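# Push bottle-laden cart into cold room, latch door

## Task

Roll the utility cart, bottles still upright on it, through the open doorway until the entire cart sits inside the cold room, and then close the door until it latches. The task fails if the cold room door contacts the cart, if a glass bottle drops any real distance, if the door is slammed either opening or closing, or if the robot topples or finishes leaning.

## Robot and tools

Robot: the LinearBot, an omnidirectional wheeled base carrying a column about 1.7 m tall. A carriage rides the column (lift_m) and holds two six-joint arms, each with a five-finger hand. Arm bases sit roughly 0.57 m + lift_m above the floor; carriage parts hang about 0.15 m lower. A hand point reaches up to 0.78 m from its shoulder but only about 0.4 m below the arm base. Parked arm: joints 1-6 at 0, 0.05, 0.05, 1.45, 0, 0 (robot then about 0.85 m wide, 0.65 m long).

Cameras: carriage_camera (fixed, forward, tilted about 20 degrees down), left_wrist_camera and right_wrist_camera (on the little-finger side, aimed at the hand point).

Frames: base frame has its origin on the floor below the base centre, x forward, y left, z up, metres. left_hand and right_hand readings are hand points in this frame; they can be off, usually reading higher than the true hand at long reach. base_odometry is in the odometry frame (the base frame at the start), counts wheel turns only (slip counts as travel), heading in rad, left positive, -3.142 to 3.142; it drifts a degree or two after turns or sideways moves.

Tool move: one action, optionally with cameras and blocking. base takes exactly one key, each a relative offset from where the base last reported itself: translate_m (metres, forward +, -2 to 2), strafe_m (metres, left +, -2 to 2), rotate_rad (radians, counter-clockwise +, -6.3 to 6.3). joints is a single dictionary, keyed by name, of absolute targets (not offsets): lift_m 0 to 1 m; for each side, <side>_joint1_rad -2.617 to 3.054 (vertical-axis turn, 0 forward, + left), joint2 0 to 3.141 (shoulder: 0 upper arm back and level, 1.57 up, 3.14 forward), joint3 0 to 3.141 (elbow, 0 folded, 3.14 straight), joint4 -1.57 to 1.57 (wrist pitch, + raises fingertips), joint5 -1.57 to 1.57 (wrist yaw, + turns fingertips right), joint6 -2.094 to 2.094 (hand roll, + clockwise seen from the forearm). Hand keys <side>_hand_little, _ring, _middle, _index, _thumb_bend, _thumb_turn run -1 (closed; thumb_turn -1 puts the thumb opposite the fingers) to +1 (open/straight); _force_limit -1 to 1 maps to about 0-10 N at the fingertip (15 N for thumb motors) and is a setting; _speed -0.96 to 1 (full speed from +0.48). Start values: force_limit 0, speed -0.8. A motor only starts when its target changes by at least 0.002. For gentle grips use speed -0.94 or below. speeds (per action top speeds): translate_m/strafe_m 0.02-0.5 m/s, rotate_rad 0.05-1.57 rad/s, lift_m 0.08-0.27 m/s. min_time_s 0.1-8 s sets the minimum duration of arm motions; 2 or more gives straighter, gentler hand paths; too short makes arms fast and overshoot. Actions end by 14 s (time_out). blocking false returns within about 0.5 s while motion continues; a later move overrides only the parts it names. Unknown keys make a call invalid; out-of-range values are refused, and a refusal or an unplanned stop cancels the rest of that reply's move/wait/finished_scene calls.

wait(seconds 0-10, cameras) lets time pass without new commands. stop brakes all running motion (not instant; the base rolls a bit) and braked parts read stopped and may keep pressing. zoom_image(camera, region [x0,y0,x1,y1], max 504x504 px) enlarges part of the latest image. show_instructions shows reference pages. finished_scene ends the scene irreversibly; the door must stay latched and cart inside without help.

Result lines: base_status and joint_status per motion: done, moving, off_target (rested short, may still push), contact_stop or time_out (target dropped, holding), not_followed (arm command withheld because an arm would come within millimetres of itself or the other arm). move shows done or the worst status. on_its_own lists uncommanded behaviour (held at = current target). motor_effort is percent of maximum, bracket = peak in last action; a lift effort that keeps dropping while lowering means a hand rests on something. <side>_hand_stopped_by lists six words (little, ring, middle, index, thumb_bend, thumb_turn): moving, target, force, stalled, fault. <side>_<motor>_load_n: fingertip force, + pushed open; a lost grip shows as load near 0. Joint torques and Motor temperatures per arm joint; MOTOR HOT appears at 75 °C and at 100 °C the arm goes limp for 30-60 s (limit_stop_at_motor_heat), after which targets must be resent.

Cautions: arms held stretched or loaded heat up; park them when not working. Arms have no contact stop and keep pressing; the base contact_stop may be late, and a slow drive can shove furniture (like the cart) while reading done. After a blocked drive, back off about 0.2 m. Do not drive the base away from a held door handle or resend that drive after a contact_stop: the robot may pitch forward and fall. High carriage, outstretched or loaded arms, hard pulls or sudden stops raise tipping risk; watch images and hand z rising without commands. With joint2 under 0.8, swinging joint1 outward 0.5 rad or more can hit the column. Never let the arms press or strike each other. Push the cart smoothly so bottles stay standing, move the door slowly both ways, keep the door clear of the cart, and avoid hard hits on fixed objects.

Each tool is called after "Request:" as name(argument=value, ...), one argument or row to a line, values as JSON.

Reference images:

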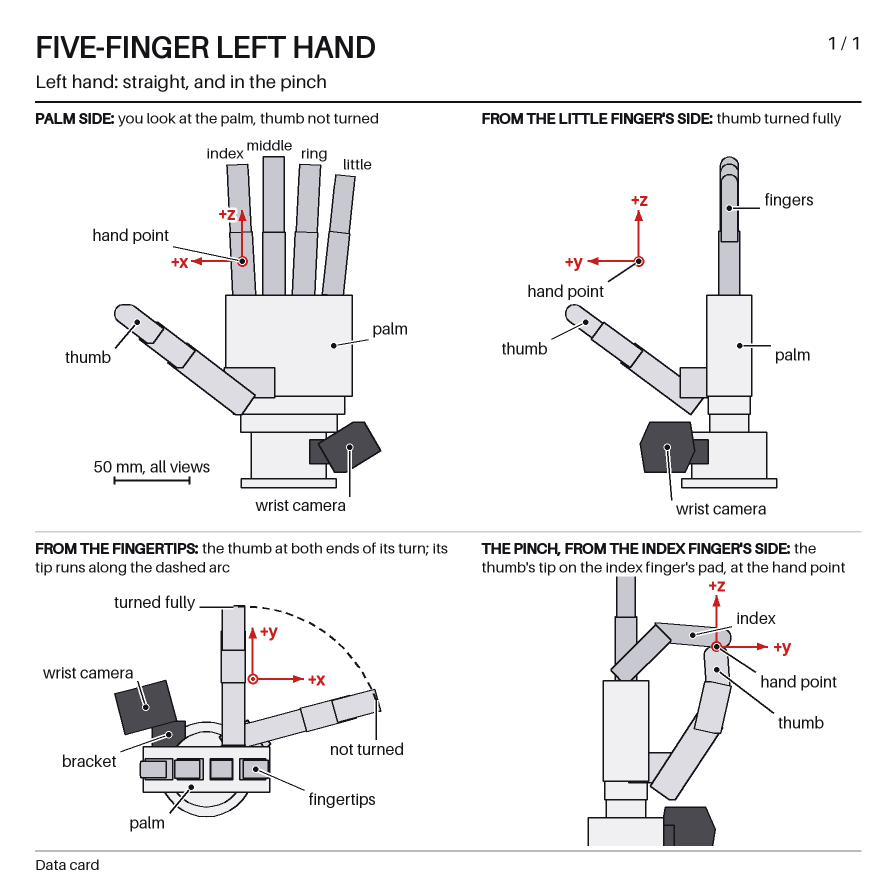

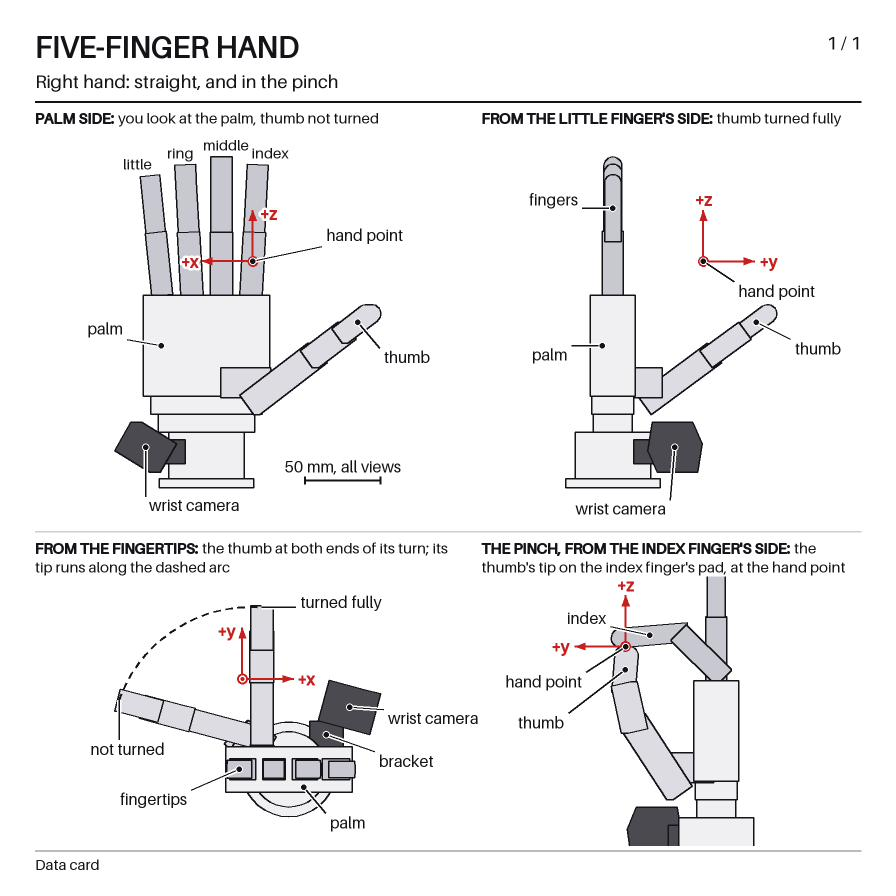

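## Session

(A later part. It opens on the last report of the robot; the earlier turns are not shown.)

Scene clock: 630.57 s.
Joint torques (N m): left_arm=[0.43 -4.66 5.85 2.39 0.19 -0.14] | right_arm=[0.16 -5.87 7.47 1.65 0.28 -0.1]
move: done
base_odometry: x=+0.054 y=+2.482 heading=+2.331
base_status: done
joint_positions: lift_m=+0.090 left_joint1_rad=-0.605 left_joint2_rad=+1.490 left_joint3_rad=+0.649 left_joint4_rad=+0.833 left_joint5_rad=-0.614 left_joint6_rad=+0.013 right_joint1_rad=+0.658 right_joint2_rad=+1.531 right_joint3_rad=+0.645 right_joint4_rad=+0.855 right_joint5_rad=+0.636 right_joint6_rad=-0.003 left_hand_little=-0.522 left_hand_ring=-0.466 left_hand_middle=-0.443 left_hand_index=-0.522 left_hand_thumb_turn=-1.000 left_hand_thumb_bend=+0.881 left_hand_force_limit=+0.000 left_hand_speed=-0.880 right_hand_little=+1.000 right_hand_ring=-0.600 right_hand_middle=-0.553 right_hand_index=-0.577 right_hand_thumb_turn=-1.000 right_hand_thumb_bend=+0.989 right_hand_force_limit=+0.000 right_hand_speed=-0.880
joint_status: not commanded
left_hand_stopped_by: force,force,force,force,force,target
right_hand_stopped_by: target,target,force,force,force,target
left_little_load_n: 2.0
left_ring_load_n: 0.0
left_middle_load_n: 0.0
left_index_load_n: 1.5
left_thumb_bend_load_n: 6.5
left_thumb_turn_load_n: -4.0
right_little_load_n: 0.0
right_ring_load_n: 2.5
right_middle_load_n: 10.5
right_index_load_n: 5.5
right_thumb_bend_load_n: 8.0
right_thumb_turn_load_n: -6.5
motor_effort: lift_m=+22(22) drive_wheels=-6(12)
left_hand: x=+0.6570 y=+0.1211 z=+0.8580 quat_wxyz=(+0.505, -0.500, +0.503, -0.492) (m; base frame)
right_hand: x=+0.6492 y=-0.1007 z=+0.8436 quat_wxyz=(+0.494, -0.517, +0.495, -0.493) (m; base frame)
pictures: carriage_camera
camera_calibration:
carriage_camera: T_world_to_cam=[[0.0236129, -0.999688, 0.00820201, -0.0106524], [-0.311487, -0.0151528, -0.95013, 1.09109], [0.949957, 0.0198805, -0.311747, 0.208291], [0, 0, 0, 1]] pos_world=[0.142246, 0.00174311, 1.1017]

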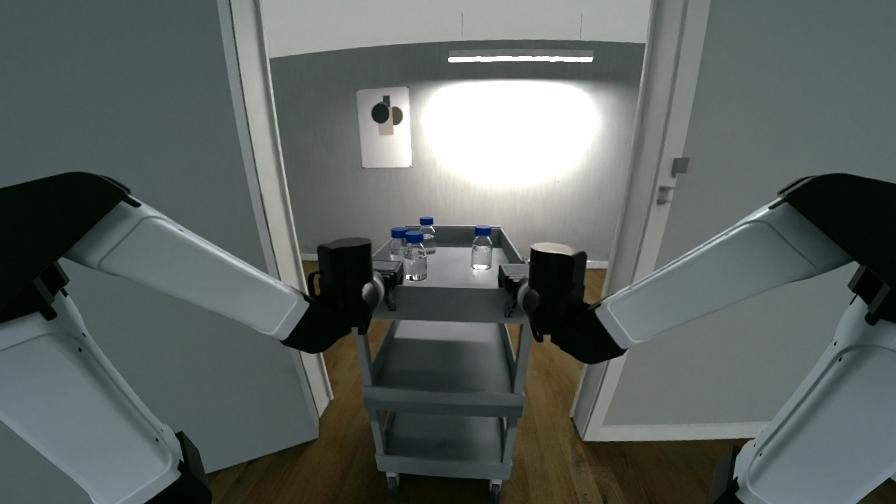

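Request:
move(
  base={"translate_m": 0.45},
  speeds={"translate_m": 0.08},
  cameras=["carriage_camera"],
)

Scene clock: 647.53 s.
Joint torques (N m): left_arm=[0.58 -4.82 5.75 2.41 0.09 -0.14] | right_arm=[0.17 -5.85 7.45 1.66 0.23 -0.1]
move: done
base_odometry: x=-0.256 y=+2.808 heading=+2.332
base_status: done
joint_positions: lift_m=+0.090 left_joint1_rad=-0.605 left_joint2_rad=+1.490 left_joint3_rad=+0.649 left_joint4_rad=+0.834 left_joint5_rad=-0.609 left_joint6_rad=+0.013 right_joint1_rad=+0.658 right_joint2_rad=+1.531 right_joint3_rad=+0.645 right_joint4_rad=+0.854 right_joint5_rad=+0.640 right_joint6_rad=-0.003 left_hand_little=-0.522 left_hand_ring=-0.466 left_hand_middle=-0.443 left_hand_index=-0.522 left_hand_thumb_turn=-1.000 left_hand_thumb_bend=+0.881 left_hand_force_limit=+0.000 left_hand_speed=-0.880 right_hand_little=+1.000 right_hand_ring=-0.600 right_hand_middle=-0.553 right_hand_index=-0.577 right_hand_thumb_turn=-1.000 right_hand_thumb_bend=+0.989 right_hand_force_limit=+0.000 right_hand_speed=-0.880
joint_status: not commanded
left_hand_stopped_by: force,force,force,force,force,target
right_hand_stopped_by: target,target,force,force,force,target
left_little_load_n: 1.5
left_ring_load_n: 0.0
left_middle_load_n: 0.0
left_index_load_n: 2.5
left_thumb_bend_load_n: 6.0
left_thumb_turn_load_n: -4.0
right_little_load_n: 0.0
right_ring_load_n: 3.5
right_middle_load_n: 10.0
right_index_load_n: 4.5
right_thumb_bend_load_n: 8.0
right_thumb_turn_load_n: -6.5
motor_effort: lift_m=+22(22) drive_wheels=-5(11)
left_hand: x=+0.6568 y=+0.1200 z=+0.8581 quat_wxyz=(+0.504, -0.498, +0.505, -0.493) (m; base frame)
right_hand: x=+0.6494 y=-0.1016 z=+0.8436 quat_wxyz=(+0.492, -0.516, +0.496, -0.495) (m; base frame)
pictures: carriage_camera
camera_calibration:
carriage_camera: T_world_to_cam=[[0.0236129, -0.999688, 0.00820201, -0.0106524], [-0.311487, -0.0151528, -0.95013, 1.09109], [0.949957, 0.0198805, -0.311747, 0.208291], [0, 0, 0, 1]] pos_world=[0.142246, 0.00174311, 1.1017]

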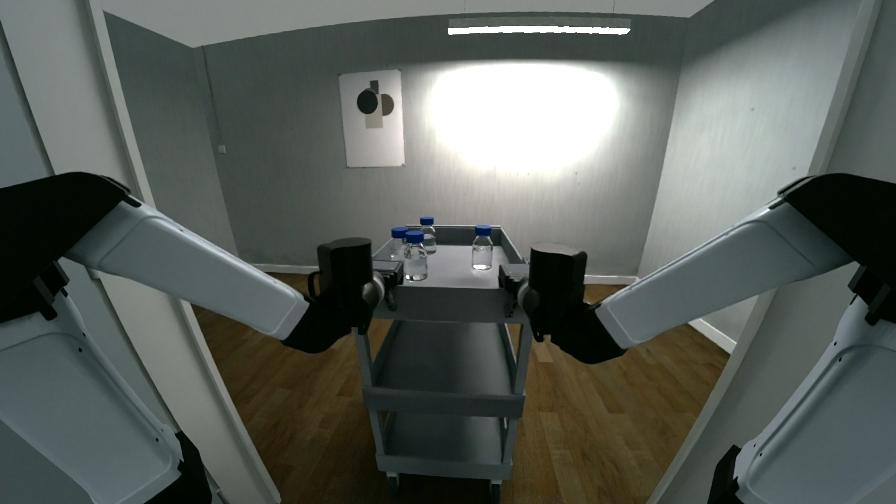

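Request:
move(
  base={"translate_m": 0.4},
  speeds={"translate_m": 0.08},
  cameras=["carriage_camera"],
)

Scene clock: 657.03 s.
Joint torques (N m): left_arm=[0.42 -4.64 6.05 2.41 0.1 -0.16] | right_arm=[0.1 -5.83 7.47 1.66 0.2 -0.11]
move: done
base_odometry: x=-0.532 y=+3.098 heading=+2.332
base_status: done
joint_positions: lift_m=+0.090 left_joint1_rad=-0.605 left_joint2_rad=+1.490 left_joint3_rad=+0.649 left_joint4_rad=+0.834 left_joint5_rad=-0.605 left_joint6_rad=+0.013 right_joint1_rad=+0.659 right_joint2_rad=+1.531 right_joint3_rad=+0.645 right_joint4_rad=+0.854 right_joint5_rad=+0.644 right_joint6_rad=-0.003 left_hand_little=-0.522 left_hand_ring=-0.466 left_hand_middle=-0.443 left_hand_index=-0.522 left_hand_thumb_turn=-1.000 left_hand_thumb_bend=+0.881 left_hand_force_limit=+0.000 left_hand_speed=-0.880 right_hand_little=+1.000 right_hand_ring=-0.600 right_hand_middle=-0.553 right_hand_index=-0.577 right_hand_thumb_turn=-1.000 right_hand_thumb_bend=+0.989 right_hand_force_limit=+0.000 right_hand_speed=-0.880
joint_status: not commanded
left_hand_stopped_by: force,force,force,force,force,target
right_hand_stopped_by: target,target,force,force,force,target
left_little_load_n: 1.0
left_ring_load_n: 0.0
left_middle_load_n: 0.0
left_index_load_n: 3.0
left_thumb_bend_load_n: 5.5
left_thumb_turn_load_n: -3.5
right_little_load_n: 0.0
right_ring_load_n: 3.5
right_middle_load_n: 9.5
right_index_load_n: 4.5
right_thumb_bend_load_n: 8.0
right_thumb_turn_load_n: -6.5
motor_effort: lift_m=+22(22) drive_wheels=-5(10)
left_hand: x=+0.6567 y=+0.1194 z=+0.8582 quat_wxyz=(+0.503, -0.497, +0.505, -0.494) (m; base frame)
right_hand: x=+0.6494 y=-0.1023 z=+0.8435 quat_wxyz=(+0.491, -0.516, +0.497, -0.496) (m; base frame)
pictures: carriage_camera
camera_calibration:
carriage_camera: T_world_to_cam=[[0.0236129, -0.999688, 0.00820201, -0.0106524], [-0.311487, -0.0151528, -0.95013, 1.09109], [0.949957, 0.0198805, -0.311747, 0.208291], [0, 0, 0, 1]] pos_world=[0.142246, 0.00174311, 1.1017]

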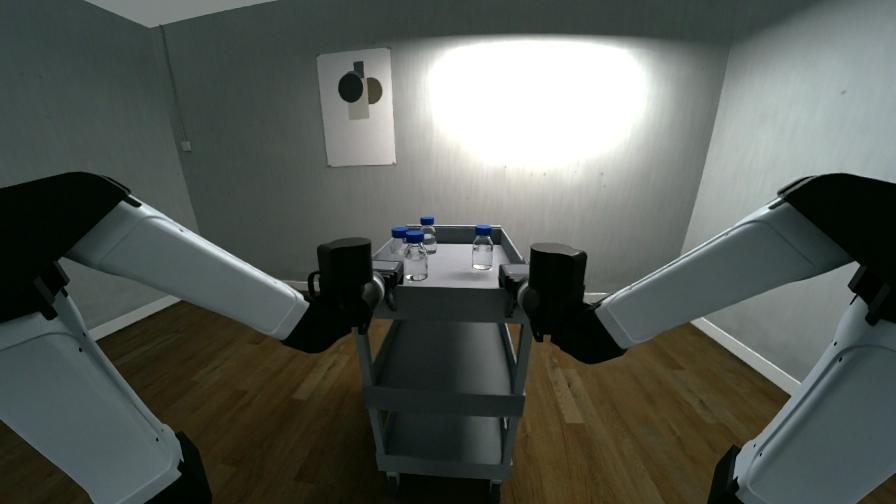

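Request:
move(
  joints={"left_hand_thumb_bend": 1.0, "right_hand_thumb_bend": 1.0, "left_hand_little": 1.0, "left_hand_ring": 1.0, "left_hand_middle": 1.0, "left_hand_index": 1.0, "right_hand_ring": 1.0, "right_hand_middle": 1.0, "right_hand_index": 1.0, "left_hand_speed": -0.8, "right_hand_speed": -0.8},
  cameras=["all"],
)

Scene clock: 665.40 s.
Joint torques (N m): left_arm=[0.43 -4.46 5.76 2.33 0.14 -0.13] | right_arm=[0.12 -5.85 7.47 1.67 0.13 -0.1]
move: done
base_odometry: x=-0.532 y=+3.098 heading=+2.332
base_status: not commanded
joint_positions: lift_m=+0.090 left_joint1_rad=-0.605 left_joint2_rad=+1.490 left_joint3_rad=+0.649 left_joint4_rad=+0.840 left_joint5_rad=-0.606 left_joint6_rad=+0.010 right_joint1_rad=+0.659 right_joint2_rad=+1.531 right_joint3_rad=+0.645 right_joint4_rad=+0.854 right_joint5_rad=+0.649 right_joint6_rad=-0.003 left_hand_little=+1.000 left_hand_ring=+1.000 left_hand_middle=+1.000 left_hand_index=+1.000 left_hand_thumb_turn=-1.000 left_hand_thumb_bend=+1.000 left_hand_force_limit=+0.000 left_hand_speed=-0.800 right_hand_little=+1.000 right_hand_ring=+1.000 right_hand_middle=+1.000 right_hand_index=+1.000 right_hand_thumb_turn=-1.000 right_hand_thumb_bend=+1.000 right_hand_force_limit=+0.000 right_hand_speed=-0.800
joint_status: all done
left_hand_stopped_by: target,target,target,target,target,target
right_hand_stopped_by: target,target,target,target,target,target
left_little_load_n: -0.5
left_ring_load_n: -0.5
left_middle_load_n: 0.0
left_index_load_n: 0.0
left_thumb_bend_load_n: 0.0
left_thumb_turn_load_n: 0.0
right_little_load_n: 0.0
right_ring_load_n: 0.0
right_middle_load_n: -0.5
right_index_load_n: 0.0
right_thumb_bend_load_n: 0.0
right_thumb_turn_load_n: 0.0
motor_effort: lift_m=+22(22) drive_wheels=-4(5)
left_hand: x=+0.6570 y=+0.1192 z=+0.8596 quat_wxyz=(+0.503, -0.498, +0.503, -0.497) (m; base frame)
right_hand: x=+0.6496 y=-0.1032 z=+0.8435 quat_wxyz=(+0.490, -0.515, +0.498, -0.497) (m; base frame)
pictures: carriage_camera, left_wrist_camera, right_wrist_camera
camera_calibration:
carriage_camera: T_world_to_cam=[[0.0236129, -0.999688, 0.00820201, -0.0106524], [-0.311487, -0.0151528, -0.95013, 1.09109], [0.949957, 0.0198805, -0.311747, 0.208291], [0, 0, 0, 1]] pos_world=[0.142246, 0.00174311, 1.1017]
left_wrist_camera: T_world_to_cam=[[0.0160958, -0.288131, 0.957456, -0.793491], [-0.474736, -0.844963, -0.246297, 0.619076], [0.879981, -0.450575, -0.150387, -0.276463], [0, 0, 0, 1]] pos_world=[0.549952, 0.1699, 0.870633]
right_wrist_camera: T_world_to_cam=[[0.0157012, -0.250944, -0.967874, 0.785748], [-0.530751, 0.81827, -0.220765, 0.607666], [0.847383, 0.517166, -0.120341, -0.278534], [0, 0, 0, 1]] pos_world=[0.546206, -0.156008, 0.861138]

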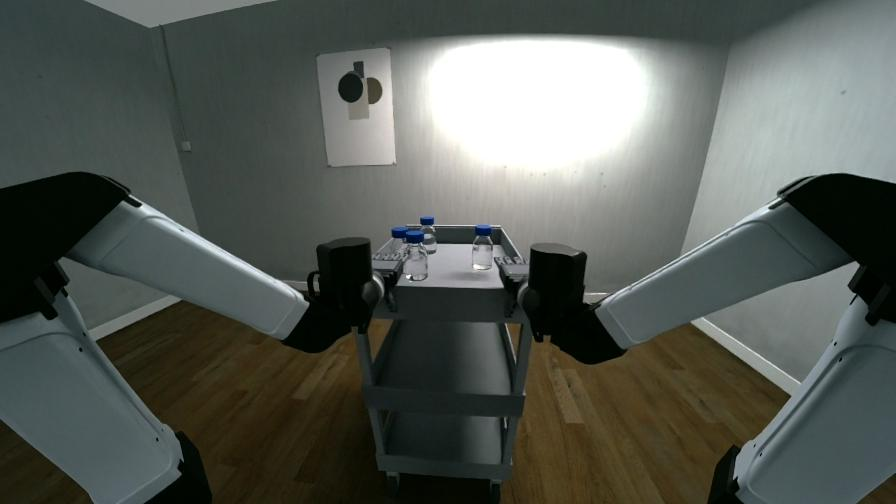

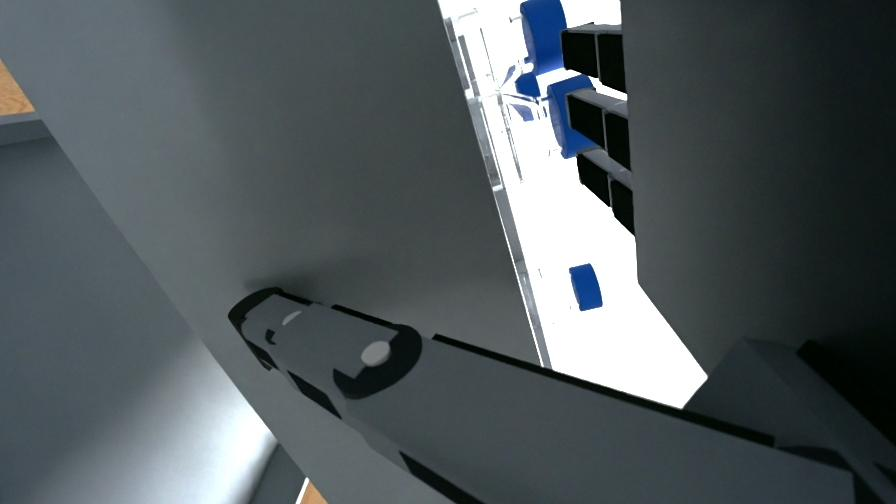

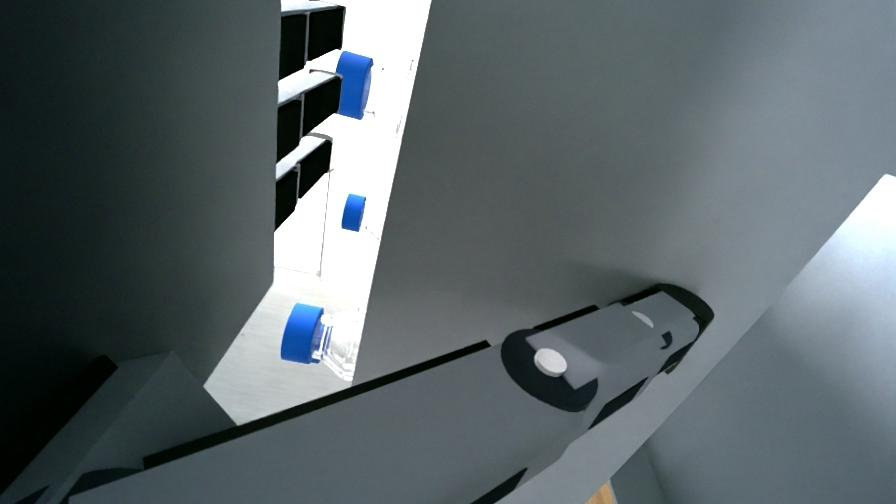

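Request:
move(
  joints={"lift_m": 0.12},
  speeds={"lift_m": 0.08},
)

Request:
move(
  base={"translate_m": -0.25},
  speeds={"translate_m": 0.1},
  cameras=["carriage_camera"],
)

Scene clock: 670.77 s.
Joint torques (N m): left_arm=[0.68 -4.88 5.83 2.29 0.1 -0.13] | right_arm=[0.12 -5.85 7.46 1.69 0.12 -0.1]
move: done
base_odometry: x=-0.532 y=+3.098 heading=+2.332
base_status: not commanded
joint_positions: lift_m=+0.120 left_joint1_rad=-0.605 left_joint2_rad=+1.490 left_joint3_rad=+0.649 left_joint4_rad=+0.847 left_joint5_rad=-0.606 left_joint6_rad=+0.010 right_joint1_rad=+0.659 right_joint2_rad=+1.531 right_joint3_rad=+0.645 right_joint4_rad=+0.851 right_joint5_rad=+0.650 right_joint6_rad=-0.003 left_hand_little=+1.000 left_hand_ring=+1.000 left_hand_middle=+1.000 left_hand_index=+1.000 left_hand_thumb_turn=-1.000 left_hand_thumb_bend=+1.000 left_hand_force_limit=+0.000 left_hand_speed=-0.800 right_hand_little=+1.000 right_hand_ring=+1.000 right_hand_middle=+1.000 right_hand_index=+1.000 right_hand_thumb_turn=-1.000 right_hand_thumb_bend=+1.000 right_hand_force_limit=+0.000 right_hand_speed=-0.800
joint_status: all done
left_hand_stopped_by: target,target,target,target,target,target
right_hand_stopped_by: target,target,target,target,target,target
left_little_load_n: 0.0
left_ring_load_n: 0.0
left_middle_load_n: 0.0
left_index_load_n: 0.0
left_thumb_bend_load_n: 0.0
left_thumb_turn_load_n: 0.0
right_little_load_n: 0.0
right_ring_load_n: 0.0
right_middle_load_n: 0.0
right_index_load_n: 0.0
right_thumb_bend_load_n: 0.0
right_thumb_turn_load_n: 0.0
motor_effort: lift_m=+21(26) drive_wheels=-4(5)
left_hand: x=+0.6574 y=+0.1188 z=+0.8913 quat_wxyz=(+0.503, -0.497, +0.500, -0.499) (m; base frame)
right_hand: x=+0.6494 y=-0.1035 z=+0.8728 quat_wxyz=(+0.489, -0.515, +0.499, -0.497) (m; base frame)
pictures: none

Scene clock: 673.97 s.
Joint torques (N m): left_arm=[0.4 -4.78 5.96 2.31 0.07 -0.11] | right_arm=[0.12 -5.78 7.47 1.7 0.12 -0.1]
move: done
base_odometry: x=-0.360 y=+2.917 heading=+2.334
base_status: done
joint_positions: lift_m=+0.120 left_joint1_rad=-0.604 left_joint2_rad=+1.490 left_joint3_rad=+0.649 left_joint4_rad=+0.847 left_joint5_rad=-0.604 left_joint6_rad=+0.010 right_joint1_rad=+0.659 right_joint2_rad=+1.531 right_joint3_rad=+0.645 right_joint4_rad=+0.851 right_joint5_rad=+0.650 right_joint6_rad=-0.003 left_hand_little=+1.000 left_hand_ring=+1.000 left_hand_middle=+1.000 left_hand_index=+1.000 left_hand_thumb_turn=-1.000 left_hand_thumb_bend=+1.000 left_hand_force_limit=+0.000 left_hand_speed=-0.800 right_hand_little=+1.000 right_hand_ring=+1.000 right_hand_middle=+1.000 right_hand_index=+1.000 right_hand_thumb_turn=-1.000 right_hand_thumb_bend=+1.000 right_hand_force_limit=+0.000 right_hand_speed=-0.800
joint_status: not commanded
left_hand_stopped_by: target,target,target,target,target,target
right_hand_stopped_by: target,target,target,target,target,target
left_little_load_n: 0.0
left_ring_load_n: 0.0
left_middle_load_n: 0.0
left_index_load_n: 0.0
left_thumb_bend_load_n: 0.0
left_thumb_turn_load_n: 0.0
right_little_load_n: 0.0
right_ring_load_n: 0.0
right_middle_load_n: 0.0
right_index_load_n: 0.0
right_thumb_bend_load_n: 0.0
right_thumb_turn_load_n: 0.0
motor_effort: lift_m=+21(21) drive_wheels=+7(13)
left_hand: x=+0.6577 y=+0.1191 z=+0.8912 quat_wxyz=(+0.503, -0.497, +0.501, -0.499) (m; base frame)
right_hand: x=+0.6494 y=-0.1036 z=+0.8728 quat_wxyz=(+0.489, -0.515, +0.499, -0.497) (m; base frame)
pictures: carriage_camera
camera_calibration:
carriage_camera: T_world_to_cam=[[0.0236129, -0.999688, 0.00820201, -0.0108985], [-0.311487, -0.0151528, -0.95013, 1.1196], [0.949957, 0.0198805, -0.311747, 0.217643], [0, 0, 0, 1]] pos_world=[0.142246, 0.00174311, 1.1317]

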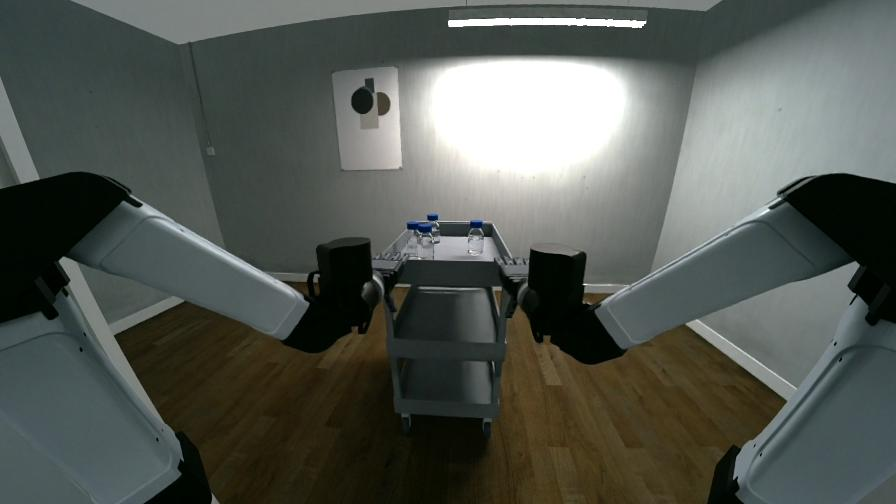

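Request:
move(
  base={"translate_m": -1.2},
  speeds={"translate_m": 0.25},
  cameras=["carriage_camera"],
)

Request:
move(
  base={"rotate_rad": 0.6},
  joints={"left_joint1_rad": 0, "left_joint2_rad": 0.05, "left_joint3_rad": 0.05, "left_joint4_rad": 1.45, "left_joint5_rad": 0, "left_joint6_rad": 0, "right_joint1_rad": 0, "right_joint2_rad": 0.05, "right_joint3_rad": 0.05, "right_joint4_rad": 1.45, "right_joint5_rad": 0, "right_joint6_rad": 0},
  min_time_s=4,
  cameras=["all"],
)

Scene clock: 688.00 s.
Joint torques (N m): left_arm=[0.23 -4.83 5.87 2.27 0.06 -0.11] | right_arm=[0.12 -5.86 7.47 1.68 0.11 -0.1]
move: done
base_odometry: x=+0.471 y=+2.050 heading=+2.335
base_status: done
joint_positions: lift_m=+0.120 left_joint1_rad=-0.603 left_joint2_rad=+1.490 left_joint3_rad=+0.649 left_joint4_rad=+0.847 left_joint5_rad=-0.602 left_joint6_rad=+0.010 right_joint1_rad=+0.659 right_joint2_rad=+1.531 right_joint3_rad=+0.645 right_joint4_rad=+0.851 right_joint5_rad=+0.651 right_joint6_rad=-0.003 left_hand_little=+1.000 left_hand_ring=+1.000 left_hand_middle=+1.000 left_hand_index=+1.000 left_hand_thumb_turn=-1.000 left_hand_thumb_bend=+1.000 left_hand_force_limit=+0.000 left_hand_speed=-0.800 right_hand_little=+1.000 right_hand_ring=+1.000 right_hand_middle=+1.000 right_hand_index=+1.000 right_hand_thumb_turn=-1.000 right_hand_thumb_bend=+1.000 right_hand_force_limit=+0.000 right_hand_speed=-0.800
joint_status: not commanded
left_hand_stopped_by: target,target,target,target,target,target
right_hand_stopped_by: target,target,target,target,target,target
left_little_load_n: 0.0
left_ring_load_n: 0.0
left_middle_load_n: 0.0
left_index_load_n: 0.0
left_thumb_bend_load_n: 0.0
left_thumb_turn_load_n: 0.0
right_little_load_n: 0.0
right_ring_load_n: 0.0
right_middle_load_n: 0.0
right_index_load_n: 0.0
right_thumb_bend_load_n: 0.0
right_thumb_turn_load_n: 0.5
motor_effort: lift_m=+21(21) drive_wheels=-9(17)
left_hand: x=+0.6578 y=+0.1191 z=+0.8912 quat_wxyz=(+0.503, -0.497, +0.501, -0.499) (m; base frame)
right_hand: x=+0.6495 y=-0.1037 z=+0.8728 quat_wxyz=(+0.489, -0.515, +0.499, -0.497) (m; base frame)
pictures: carriage_camera
camera_calibration:
carriage_camera: T_world_to_cam=[[0.0236129, -0.999688, 0.00820201, -0.0108985], [-0.311487, -0.0151528, -0.95013, 1.1196], [0.949957, 0.0198805, -0.311747, 0.217643], [0, 0, 0, 1]] pos_world=[0.142246, 0.00174311, 1.1317]

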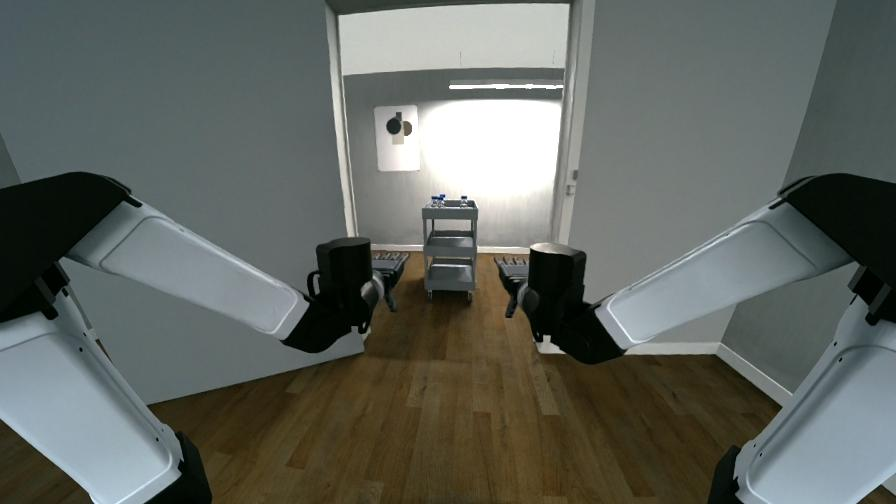

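Scene clock: 692.30 s.
Joint torques (N m): left_arm=[0.64 2.77 3.67 0.14 0.14 -0.1] | right_arm=[-0.53 2.95 4.64 0.12 -0.19 -0.09]
move: done
base_odometry: x=+0.471 y=+2.050 heading=+2.934
base_status: done
joint_positions: lift_m=+0.120 left_joint1_rad=-0.006 left_joint2_rad=+0.062 left_joint3_rad=+0.063 left_joint4_rad=+1.440 left_joint5_rad=-0.008 left_joint6_rad=+0.010 right_joint1_rad=+0.007 right_joint2_rad=+0.062 right_joint3_rad=+0.064 right_joint4_rad=+1.436 right_joint5_rad=+0.012 right_joint6_rad=-0.003 left_hand_little=+1.000 left_hand_ring=+1.000 left_hand_middle=+1.000 left_hand_index=+1.000 left_hand_thumb_turn=-1.000 left_hand_thumb_bend=+1.000 left_hand_force_limit=+0.000 left_hand_speed=-0.800 right_hand_little=+1.000 right_hand_ring=+1.000 right_hand_middle=+1.000 right_hand_index=+1.000 right_hand_thumb_turn=-1.000 right_hand_thumb_bend=+1.000 right_hand_force_limit=+0.000 right_hand_speed=-0.800
joint_status: all done
left_hand_stopped_by: target,target,target,target,target,target
right_hand_stopped_by: target,target,target,target,target,target
left_little_load_n: 0.0
left_ring_load_n: 0.0
left_middle_load_n: 0.0
left_index_load_n: 0.0
left_thumb_bend_load_n: 0.0
left_thumb_turn_load_n: 0.0
right_little_load_n: 0.0
right_ring_load_n: 0.0
right_middle_load_n: -0.5
right_index_load_n: 0.0
right_thumb_bend_load_n: 0.0
right_thumb_turn_load_n: 0.0
motor_effort: lift_m=+21(21) drive_wheels=+6(13)
left_hand: x=+0.3278 y=+0.2797 z=+1.1651 quat_wxyz=(+0.707, -0.048, +0.043, -0.704) (m; base frame)
right_hand: x=+0.3282 y=-0.2800 z=+1.1653 quat_wxyz=(+0.707, -0.042, +0.051, -0.705) (m; base frame)
pictures: carriage_camera, left_wrist_camera, right_wrist_camera
camera_calibration:
carriage_camera: T_world_to_cam=[[0.0236129, -0.999688, 0.00820201, -0.0108985], [-0.311487, -0.0151528, -0.95013, 1.1196], [0.949957, 0.0198805, -0.311747, 0.217643], [0, 0, 0, 1]] pos_world=[0.142246, 0.00174311, 1.1317]
left_wrist_camera: T_world_to_cam=[[-0.94942, -0.280928, 0.140289, 0.232093], [0.178191, -0.849874, -0.495945, 0.751816], [0.258553, -0.445862, 0.856947, -0.839756], [0, 0, 0, 1]] pos_world=[0.303508, 0.329735, 1.05993]
right_wrist_camera: T_world_to_cam=[[0.969773, -0.225916, -0.0922133, -0.268496], [0.14402, 0.834996, -0.531074, 0.79755], [0.196976, 0.501741, 0.842292, -0.788704], [0, 0, 0, 1]] pos_world=[0.300873, -0.330883, 1.06312]

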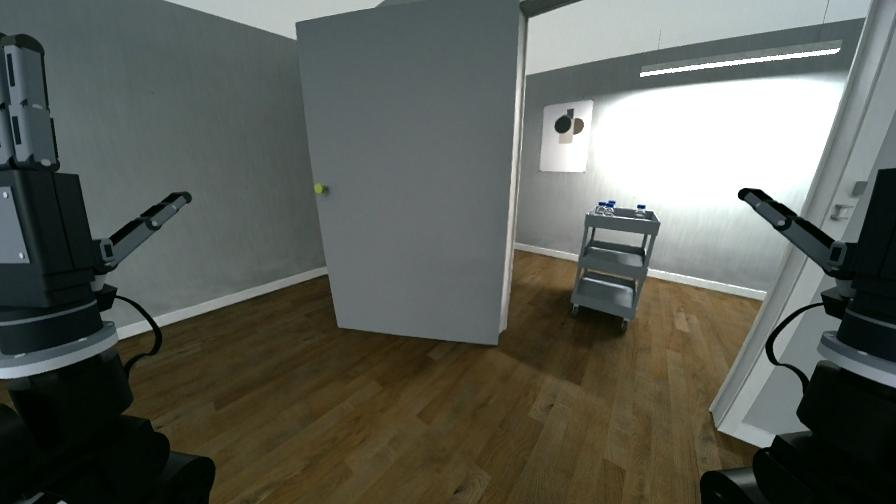

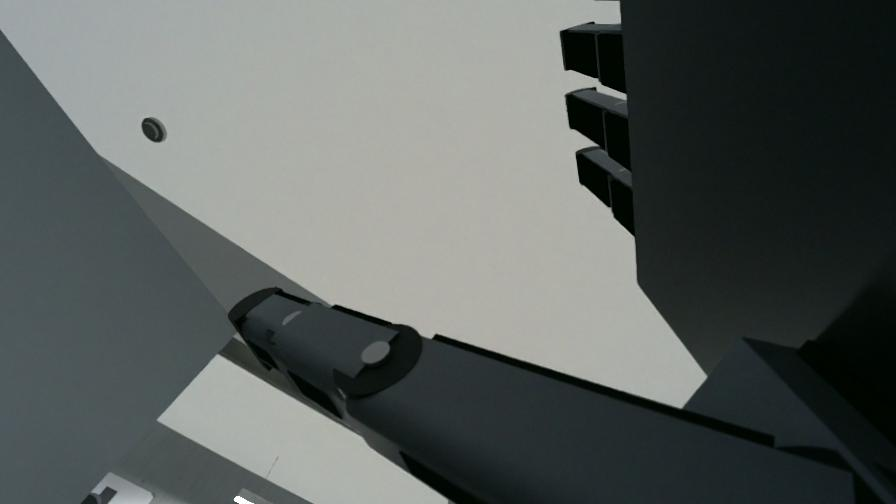

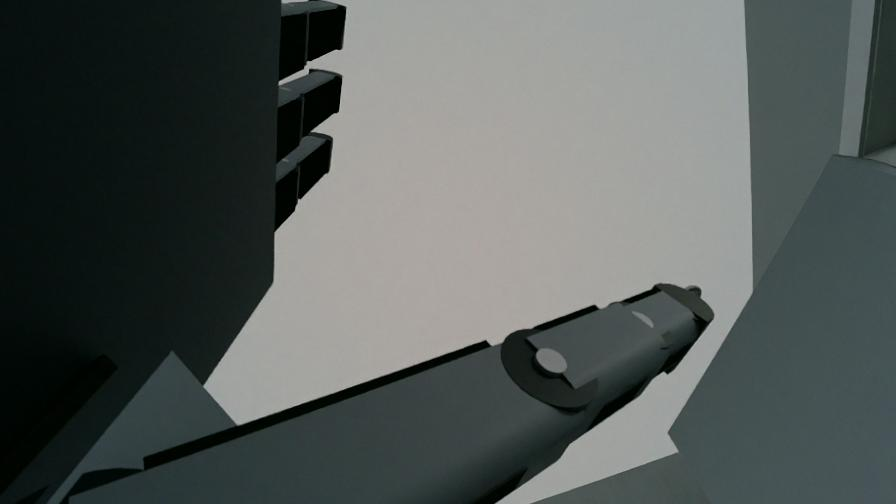

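Request:
move(
  base={"rotate_rad": -0.114},
  joints={"lift_m": 0.03, "right_hand_thumb_turn": 1.0, "left_hand_thumb_turn": 1.0},
)

Request:
move(
  base={"strafe_m": 1.8},
  speeds={"strafe_m": 0.3},
  cameras=["carriage_camera"],
)

Scene clock: 779.47 s.
Joint torques (N m): left_arm=[0.66 3.11 4.18 0.12 0.11 -0.16] | right_arm=[-0.54 3.37 4.98 0.05 -0.13 -0.09]
Motor temperatures (°C): left_arm=[24 26 34 35 25 22] | right_arm=[26 29 35 31 25 22]
move: done
base_odometry: x=+0.471 y=+2.050 heading=+2.821
base_status: done
joint_positions: lift_m=+0.030 left_joint1_rad=-0.006 left_joint2_rad=+0.059 left_joint3_rad=+0.057 left_joint4_rad=+1.445 left_joint5_rad=-0.005 left_joint6_rad=+0.010 right_joint1_rad=+0.007 right_joint2_rad=+0.057 right_joint3_rad=+0.060 right_joint4_rad=+1.441 right_joint5_rad=+0.009 right_joint6_rad=-0.003 left_hand_little=+1.000 left_hand_ring=+1.000 left_hand_middle=+1.000 left_hand_index=+1.000 left_hand_thumb_turn=+1.000 left_hand_thumb_bend=+1.000 left_hand_force_limit=+0.000 left_hand_speed=-0.800 right_hand_little=+1.000 right_hand_ring=+1.000 right_hand_middle=+1.000 right_hand_index=+1.000 right_hand_thumb_turn=+1.000 right_hand_thumb_bend=+1.000 right_hand_force_limit=+0.000 right_hand_speed=-0.800
joint_status: all done
left_hand_stopped_by: target,target,target,target,target,target
right_hand_stopped_by: target,target,target,target,target,target
left_little_load_n: 0.0
left_ring_load_n: 0.0
left_middle_load_n: 0.0
left_index_load_n: 0.0
left_thumb_bend_load_n: 0.0
left_thumb_turn_load_n: 0.0
right_little_load_n: 0.0
right_ring_load_n: 0.0
right_middle_load_n: 0.0
right_index_load_n: 0.0
right_thumb_bend_load_n: 0.0
right_thumb_turn_load_n: 0.0
motor_effort: lift_m=+23(23) drive_wheels=-8(10)
left_hand: x=+0.3275 y=+0.2791 z=+1.0734 quat_wxyz=(+0.707, -0.047, +0.044, -0.704) (m; base frame)
right_hand: x=+0.3268 y=-0.2792 z=+1.0743 quat_wxyz=(+0.707, -0.042, +0.048, -0.705) (m; base frame)
pictures: none

Scene clock: 787.07 s.
Joint torques (N m): left_arm=[0.55 3.04 4.23 0.12 0.09 -0.12] | right_arm=[-0.46 3.36 5 0.05 -0.12 -0.09]
move: done
base_odometry: x=-0.094 y=+0.341 heading=+2.822
base_status: done
joint_positions: lift_m=+0.030 left_joint1_rad=-0.006 left_joint2_rad=+0.059 left_joint3_rad=+0.057 left_joint4_rad=+1.445 left_joint5_rad=-0.004 left_joint6_rad=+0.010 right_joint1_rad=+0.006 right_joint2_rad=+0.057 right_joint3_rad=+0.060 right_joint4_rad=+1.442 right_joint5_rad=+0.008 right_joint6_rad=-0.003 left_hand_little=+1.000 left_hand_ring=+1.000 left_hand_middle=+1.000 left_hand_index=+1.000 left_hand_thumb_turn=+1.000 left_hand_thumb_bend=+1.000 left_hand_force_limit=+0.000 left_hand_speed=-0.800 right_hand_little=+1.000 right_hand_ring=+1.000 right_hand_middle=+1.000 right_hand_index=+1.000 right_hand_thumb_turn=+1.000 right_hand_thumb_bend=+1.000 right_hand_force_limit=+0.000 right_hand_speed=-0.800
joint_status: not commanded
left_hand_stopped_by: target,target,target,target,target,target
right_hand_stopped_by: target,target,target,target,target,target
left_little_load_n: 0.0
left_ring_load_n: 0.0
left_middle_load_n: 0.0
left_index_load_n: 0.5
left_thumb_bend_load_n: 0.0
left_thumb_turn_load_n: 0.0
right_little_load_n: 0.0
right_ring_load_n: 0.0
right_middle_load_n: 0.0
right_index_load_n: 0.0
right_thumb_bend_load_n: 0.0
right_thumb_turn_load_n: 0.0
motor_effort: lift_m=+23(23) drive_wheels=-10(17)
left_hand: x=+0.3275 y=+0.2788 z=+1.0734 quat_wxyz=(+0.707, -0.046, +0.044, -0.704) (m; base frame)
right_hand: x=+0.3267 y=-0.2792 z=+1.0743 quat_wxyz=(+0.707, -0.042, +0.047, -0.705) (m; base frame)
pictures: carriage_camera
camera_calibration:
carriage_camera: T_world_to_cam=[[0.0236129, -0.999688, 0.00820201, -0.0101595], [-0.311487, -0.0151528, -0.95013, 1.03399], [0.949957, 0.0198805, -0.311747, 0.189555], [0, 0, 0, 1]] pos_world=[0.142246, 0.00174311, 1.0416]

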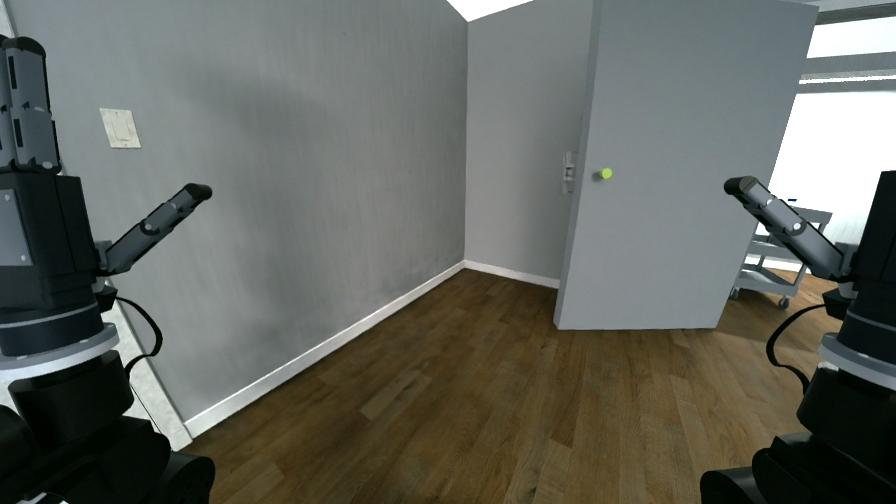

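Request:
move(
  joints={"lift_m": 0.0, "right_joint1_rad": 0.0, "right_joint2_rad": 1.5, "right_joint3_rad": 0.65, "right_joint4_rad": 0.85, "right_joint5_rad": 1.55, "right_joint6_rad": -1.57},
  min_time_s=4,
  cameras=["carriage_camera", "right_wrist_camera"],
)

Scene clock: 805.93 s.
Joint torques (N m): left_arm=[0.59 3.18 4.21 0.09 0.11 -0.09] | right_arm=[-0.47 -3.66 9.1 0.95 0.13 -0.27]
move: done
base_odometry: x=-0.094 y=+0.341 heading=+2.822
base_status: not commanded
joint_positions: lift_m=+0.000 left_joint1_rad=-0.006 left_joint2_rad=+0.059 left_joint3_rad=+0.057 left_joint4_rad=+1.445 left_joint5_rad=-0.004 left_joint6_rad=+0.010 right_joint1_rad=+0.006 right_joint2_rad=+1.487 right_joint3_rad=+0.619 right_joint4_rad=+0.864 right_joint5_rad=+1.537 right_joint6_rad=-1.556 left_hand_little=+1.000 left_hand_ring=+1.000 left_hand_middle=+1.000 left_hand_index=+1.000 left_hand_thumb_turn=+1.000 left_hand_thumb_bend=+1.000 left_hand_force_limit=+0.000 left_hand_speed=-0.800 right_hand_little=+1.000 right_hand_ring=+1.000 right_hand_middle=+1.000 right_hand_index=+1.000 right_hand_thumb_turn=+1.000 right_hand_thumb_bend=+1.000 right_hand_force_limit=+0.000 right_hand_speed=-0.800
joint_status: all done
left_hand_stopped_by: target,target,target,target,target,target
right_hand_stopped_by: target,target,target,target,target,target
left_little_load_n: 0.0
left_ring_load_n: 0.0
left_middle_load_n: 0.0
left_index_load_n: 0.0
left_thumb_bend_load_n: 0.0
left_thumb_turn_load_n: 0.0
right_little_load_n: 0.0
right_ring_load_n: -0.5
right_middle_load_n: 0.0
right_index_load_n: 0.0
right_thumb_bend_load_n: 0.0
right_thumb_turn_load_n: 0.0
motor_effort: lift_m=+23(23) drive_wheels=-9(9)
left_hand: x=+0.3274 y=+0.2788 z=+1.0434 quat_wxyz=(+0.707, -0.046, +0.044, -0.704) (m; base frame)
right_hand: x=+0.4560 y=-0.5036 z=+0.7930 quat_wxyz=(-0.487, -0.507, +0.493, -0.513) (m; base frame)
pictures: carriage_camera, right_wrist_camera
camera_calibration:
carriage_camera: T_world_to_cam=[[0.0236129, -0.999688, 0.00820201, -0.00991344], [-0.311487, -0.0151528, -0.95013, 1.00549], [0.949957, 0.0198805, -0.311747, 0.180202], [0, 0, 0, 1]] pos_world=[0.142246, 0.00174311, 1.0116]
right_wrist_camera: T_world_to_cam=[[-0.972832, -0.0775175, 0.218149, 0.23711], [-0.226779, 0.508629, -0.830583, 1.01036], [-0.046572, -0.857489, -0.51239, 0.112734], [0, 0, 0, 1]] pos_world=[0.465046, -0.398848, 0.845222]

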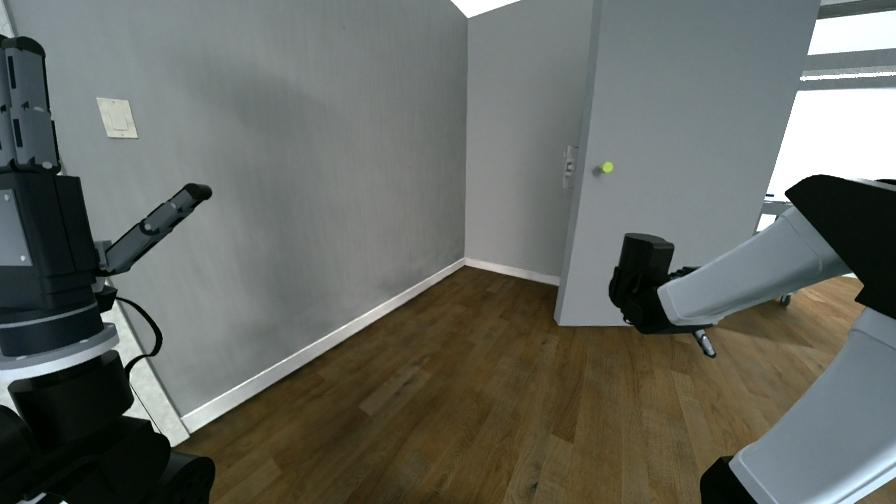

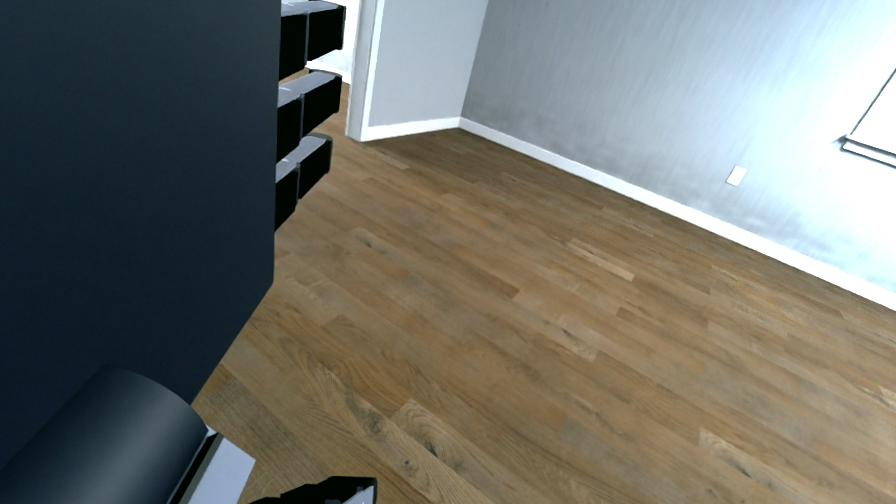

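Request:
move(
  base={"translate_m": 0.95},
  speeds={"translate_m": 0.2},
  cameras=["carriage_camera", "right_wrist_camera"],
)

Scene clock: 820.20 s.
Joint torques (N m): left_arm=[0.59 3.19 4.11 0.07 0.13 -0.1] | right_arm=[-0.4 -3.77 9.07 0.96 0.11 -0.26]
move: done
base_odometry: x=-0.996 y=+0.638 heading=+2.823
base_status: done
joint_positions: lift_m=+0.000 left_joint1_rad=-0.006 left_joint2_rad=+0.059 left_joint3_rad=+0.057 left_joint4_rad=+1.449 left_joint5_rad=-0.004 left_joint6_rad=+0.010 right_joint1_rad=+0.005 right_joint2_rad=+1.488 right_joint3_rad=+0.620 right_joint4_rad=+0.861 right_joint5_rad=+1.540 right_joint6_rad=-1.557 left_hand_little=+1.000 left_hand_ring=+1.000 left_hand_middle=+1.000 left_hand_index=+1.000 left_hand_thumb_turn=+1.000 left_hand_thumb_bend=+1.000 left_hand_force_limit=+0.000 left_hand_speed=-0.800 right_hand_little=+1.000 right_hand_ring=+1.000 right_hand_middle=+1.000 right_hand_index=+1.000 right_hand_thumb_turn=+1.000 right_hand_thumb_bend=+1.000 right_hand_force_limit=+0.000 right_hand_speed=-0.800
joint_status: not commanded
left_hand_stopped_by: target,target,target,target,target,target
right_hand_stopped_by: target,target,target,target,target,target
left_little_load_n: 0.0
left_ring_load_n: 0.0
left_middle_load_n: -0.5
left_index_load_n: 0.0
left_thumb_bend_load_n: 0.0
left_thumb_turn_load_n: 0.0
right_little_load_n: 0.0
right_ring_load_n: 0.0
right_middle_load_n: 0.0
right_index_load_n: 0.0
right_thumb_bend_load_n: 0.0
right_thumb_turn_load_n: 0.0
motor_effort: lift_m=+23(23) drive_wheels=-5(10)
left_hand: x=+0.3265 y=+0.2788 z=+1.0437 quat_wxyz=(+0.707, -0.045, +0.043, -0.704) (m; base frame)
right_hand: x=+0.4552 y=-0.5036 z=+0.7929 quat_wxyz=(-0.489, -0.507, +0.493, -0.511) (m; base frame)
pictures: carriage_camera, right_wrist_camera
camera_calibration:
carriage_camera: T_world_to_cam=[[0.0236129, -0.999688, 0.00820201, -0.00991344], [-0.311487, -0.0151528, -0.95013, 1.00549], [0.949957, 0.0198805, -0.311747, 0.180202], [0, 0, 0, 1]] pos_world=[0.142246, 0.00174311, 1.0116]
right_wrist_camera: T_world_to_cam=[[-0.972319, -0.0734373, 0.221819, 0.23531], [-0.227781, 0.509507, -0.82977, 1.01043], [-0.0520819, -0.857327, -0.51213, 0.115006], [0, 0, 0, 1]] pos_world=[0.464943, -0.398942, 0.845127]

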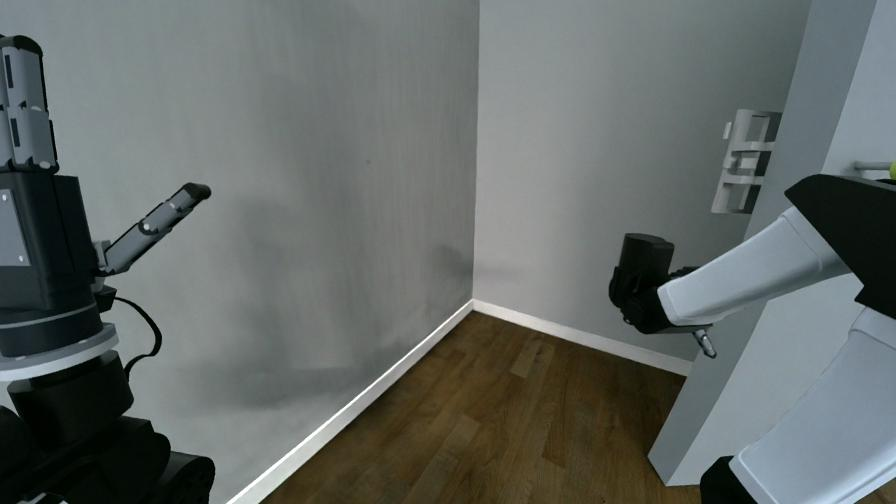

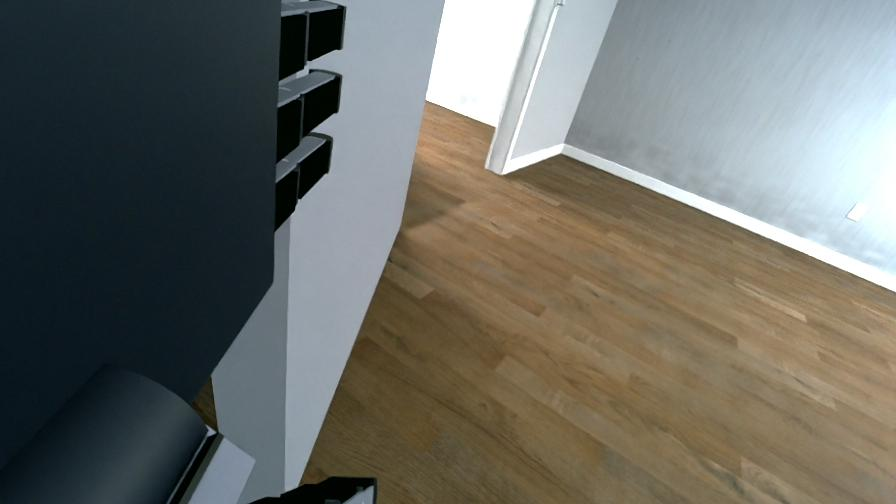

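Request:
move(
  joints={"right_joint2_rad": 1.8, "right_joint3_rad": 0.95, "right_joint4_rad": 0.85},
  min_time_s=2,
)

Scene clock: 836.17 s.
Joint torques (N m): left_arm=[0.65 3.25 4.18 0.05 0.1 -0.08] | right_arm=[-0.42 -6.06 9.1 0.96 0.09 -0.26]
Motor temperatures (°C): left_arm=[23 26 34 33 25 22] | right_arm=[26 29 40 31 25 22]
move: done
base_odometry: x=-0.996 y=+0.638 heading=+2.823
base_status: not commanded
joint_positions: lift_m=+0.000 left_joint1_rad=-0.006 left_joint2_rad=+0.059 left_joint3_rad=+0.057 left_joint4_rad=+1.449 left_joint5_rad=-0.004 left_joint6_rad=+0.010 right_joint1_rad=+0.005 right_joint2_rad=+1.783 right_joint3_rad=+0.919 right_joint4_rad=+0.861 right_joint5_rad=+1.541 right_joint6_rad=-1.557 left_hand_little=+1.000 left_hand_ring=+1.000 left_hand_middle=+1.000 left_hand_index=+1.000 left_hand_thumb_turn=+1.000 left_hand_thumb_bend=+1.000 left_hand_force_limit=+0.000 left_hand_speed=-0.800 right_hand_little=+1.000 right_hand_ring=+1.000 right_hand_middle=+1.000 right_hand_index=+1.000 right_hand_thumb_turn=+1.000 right_hand_thumb_bend=+1.000 right_hand_force_limit=+0.000 right_hand_speed=-0.800
joint_status: all done
left_hand_stopped_by: target,target,target,target,target,target
right_hand_stopped_by: target,target,target,target,target,target
left_little_load_n: 0.0
left_ring_load_n: 0.0
left_middle_load_n: 0.0
left_index_load_n: 0.0
left_thumb_bend_load_n: 0.0
left_thumb_turn_load_n: 0.0
right_little_load_n: 0.0
right_ring_load_n: 0.0
right_middle_load_n: 0.0
right_index_load_n: 0.0
right_thumb_bend_load_n: 0.0
right_thumb_turn_load_n: 0.0
motor_effort: lift_m=+23(23) drive_wheels=-5(5)
left_hand: x=+0.3265 y=+0.2788 z=+1.0437 quat_wxyz=(+0.707, -0.045, +0.043, -0.704) (m; base frame)
right_hand: x=+0.5334 y=-0.5032 z=+0.7888 quat_wxyz=(-0.488, -0.506, +0.494, -0.511) (m; base frame)
pictures: none


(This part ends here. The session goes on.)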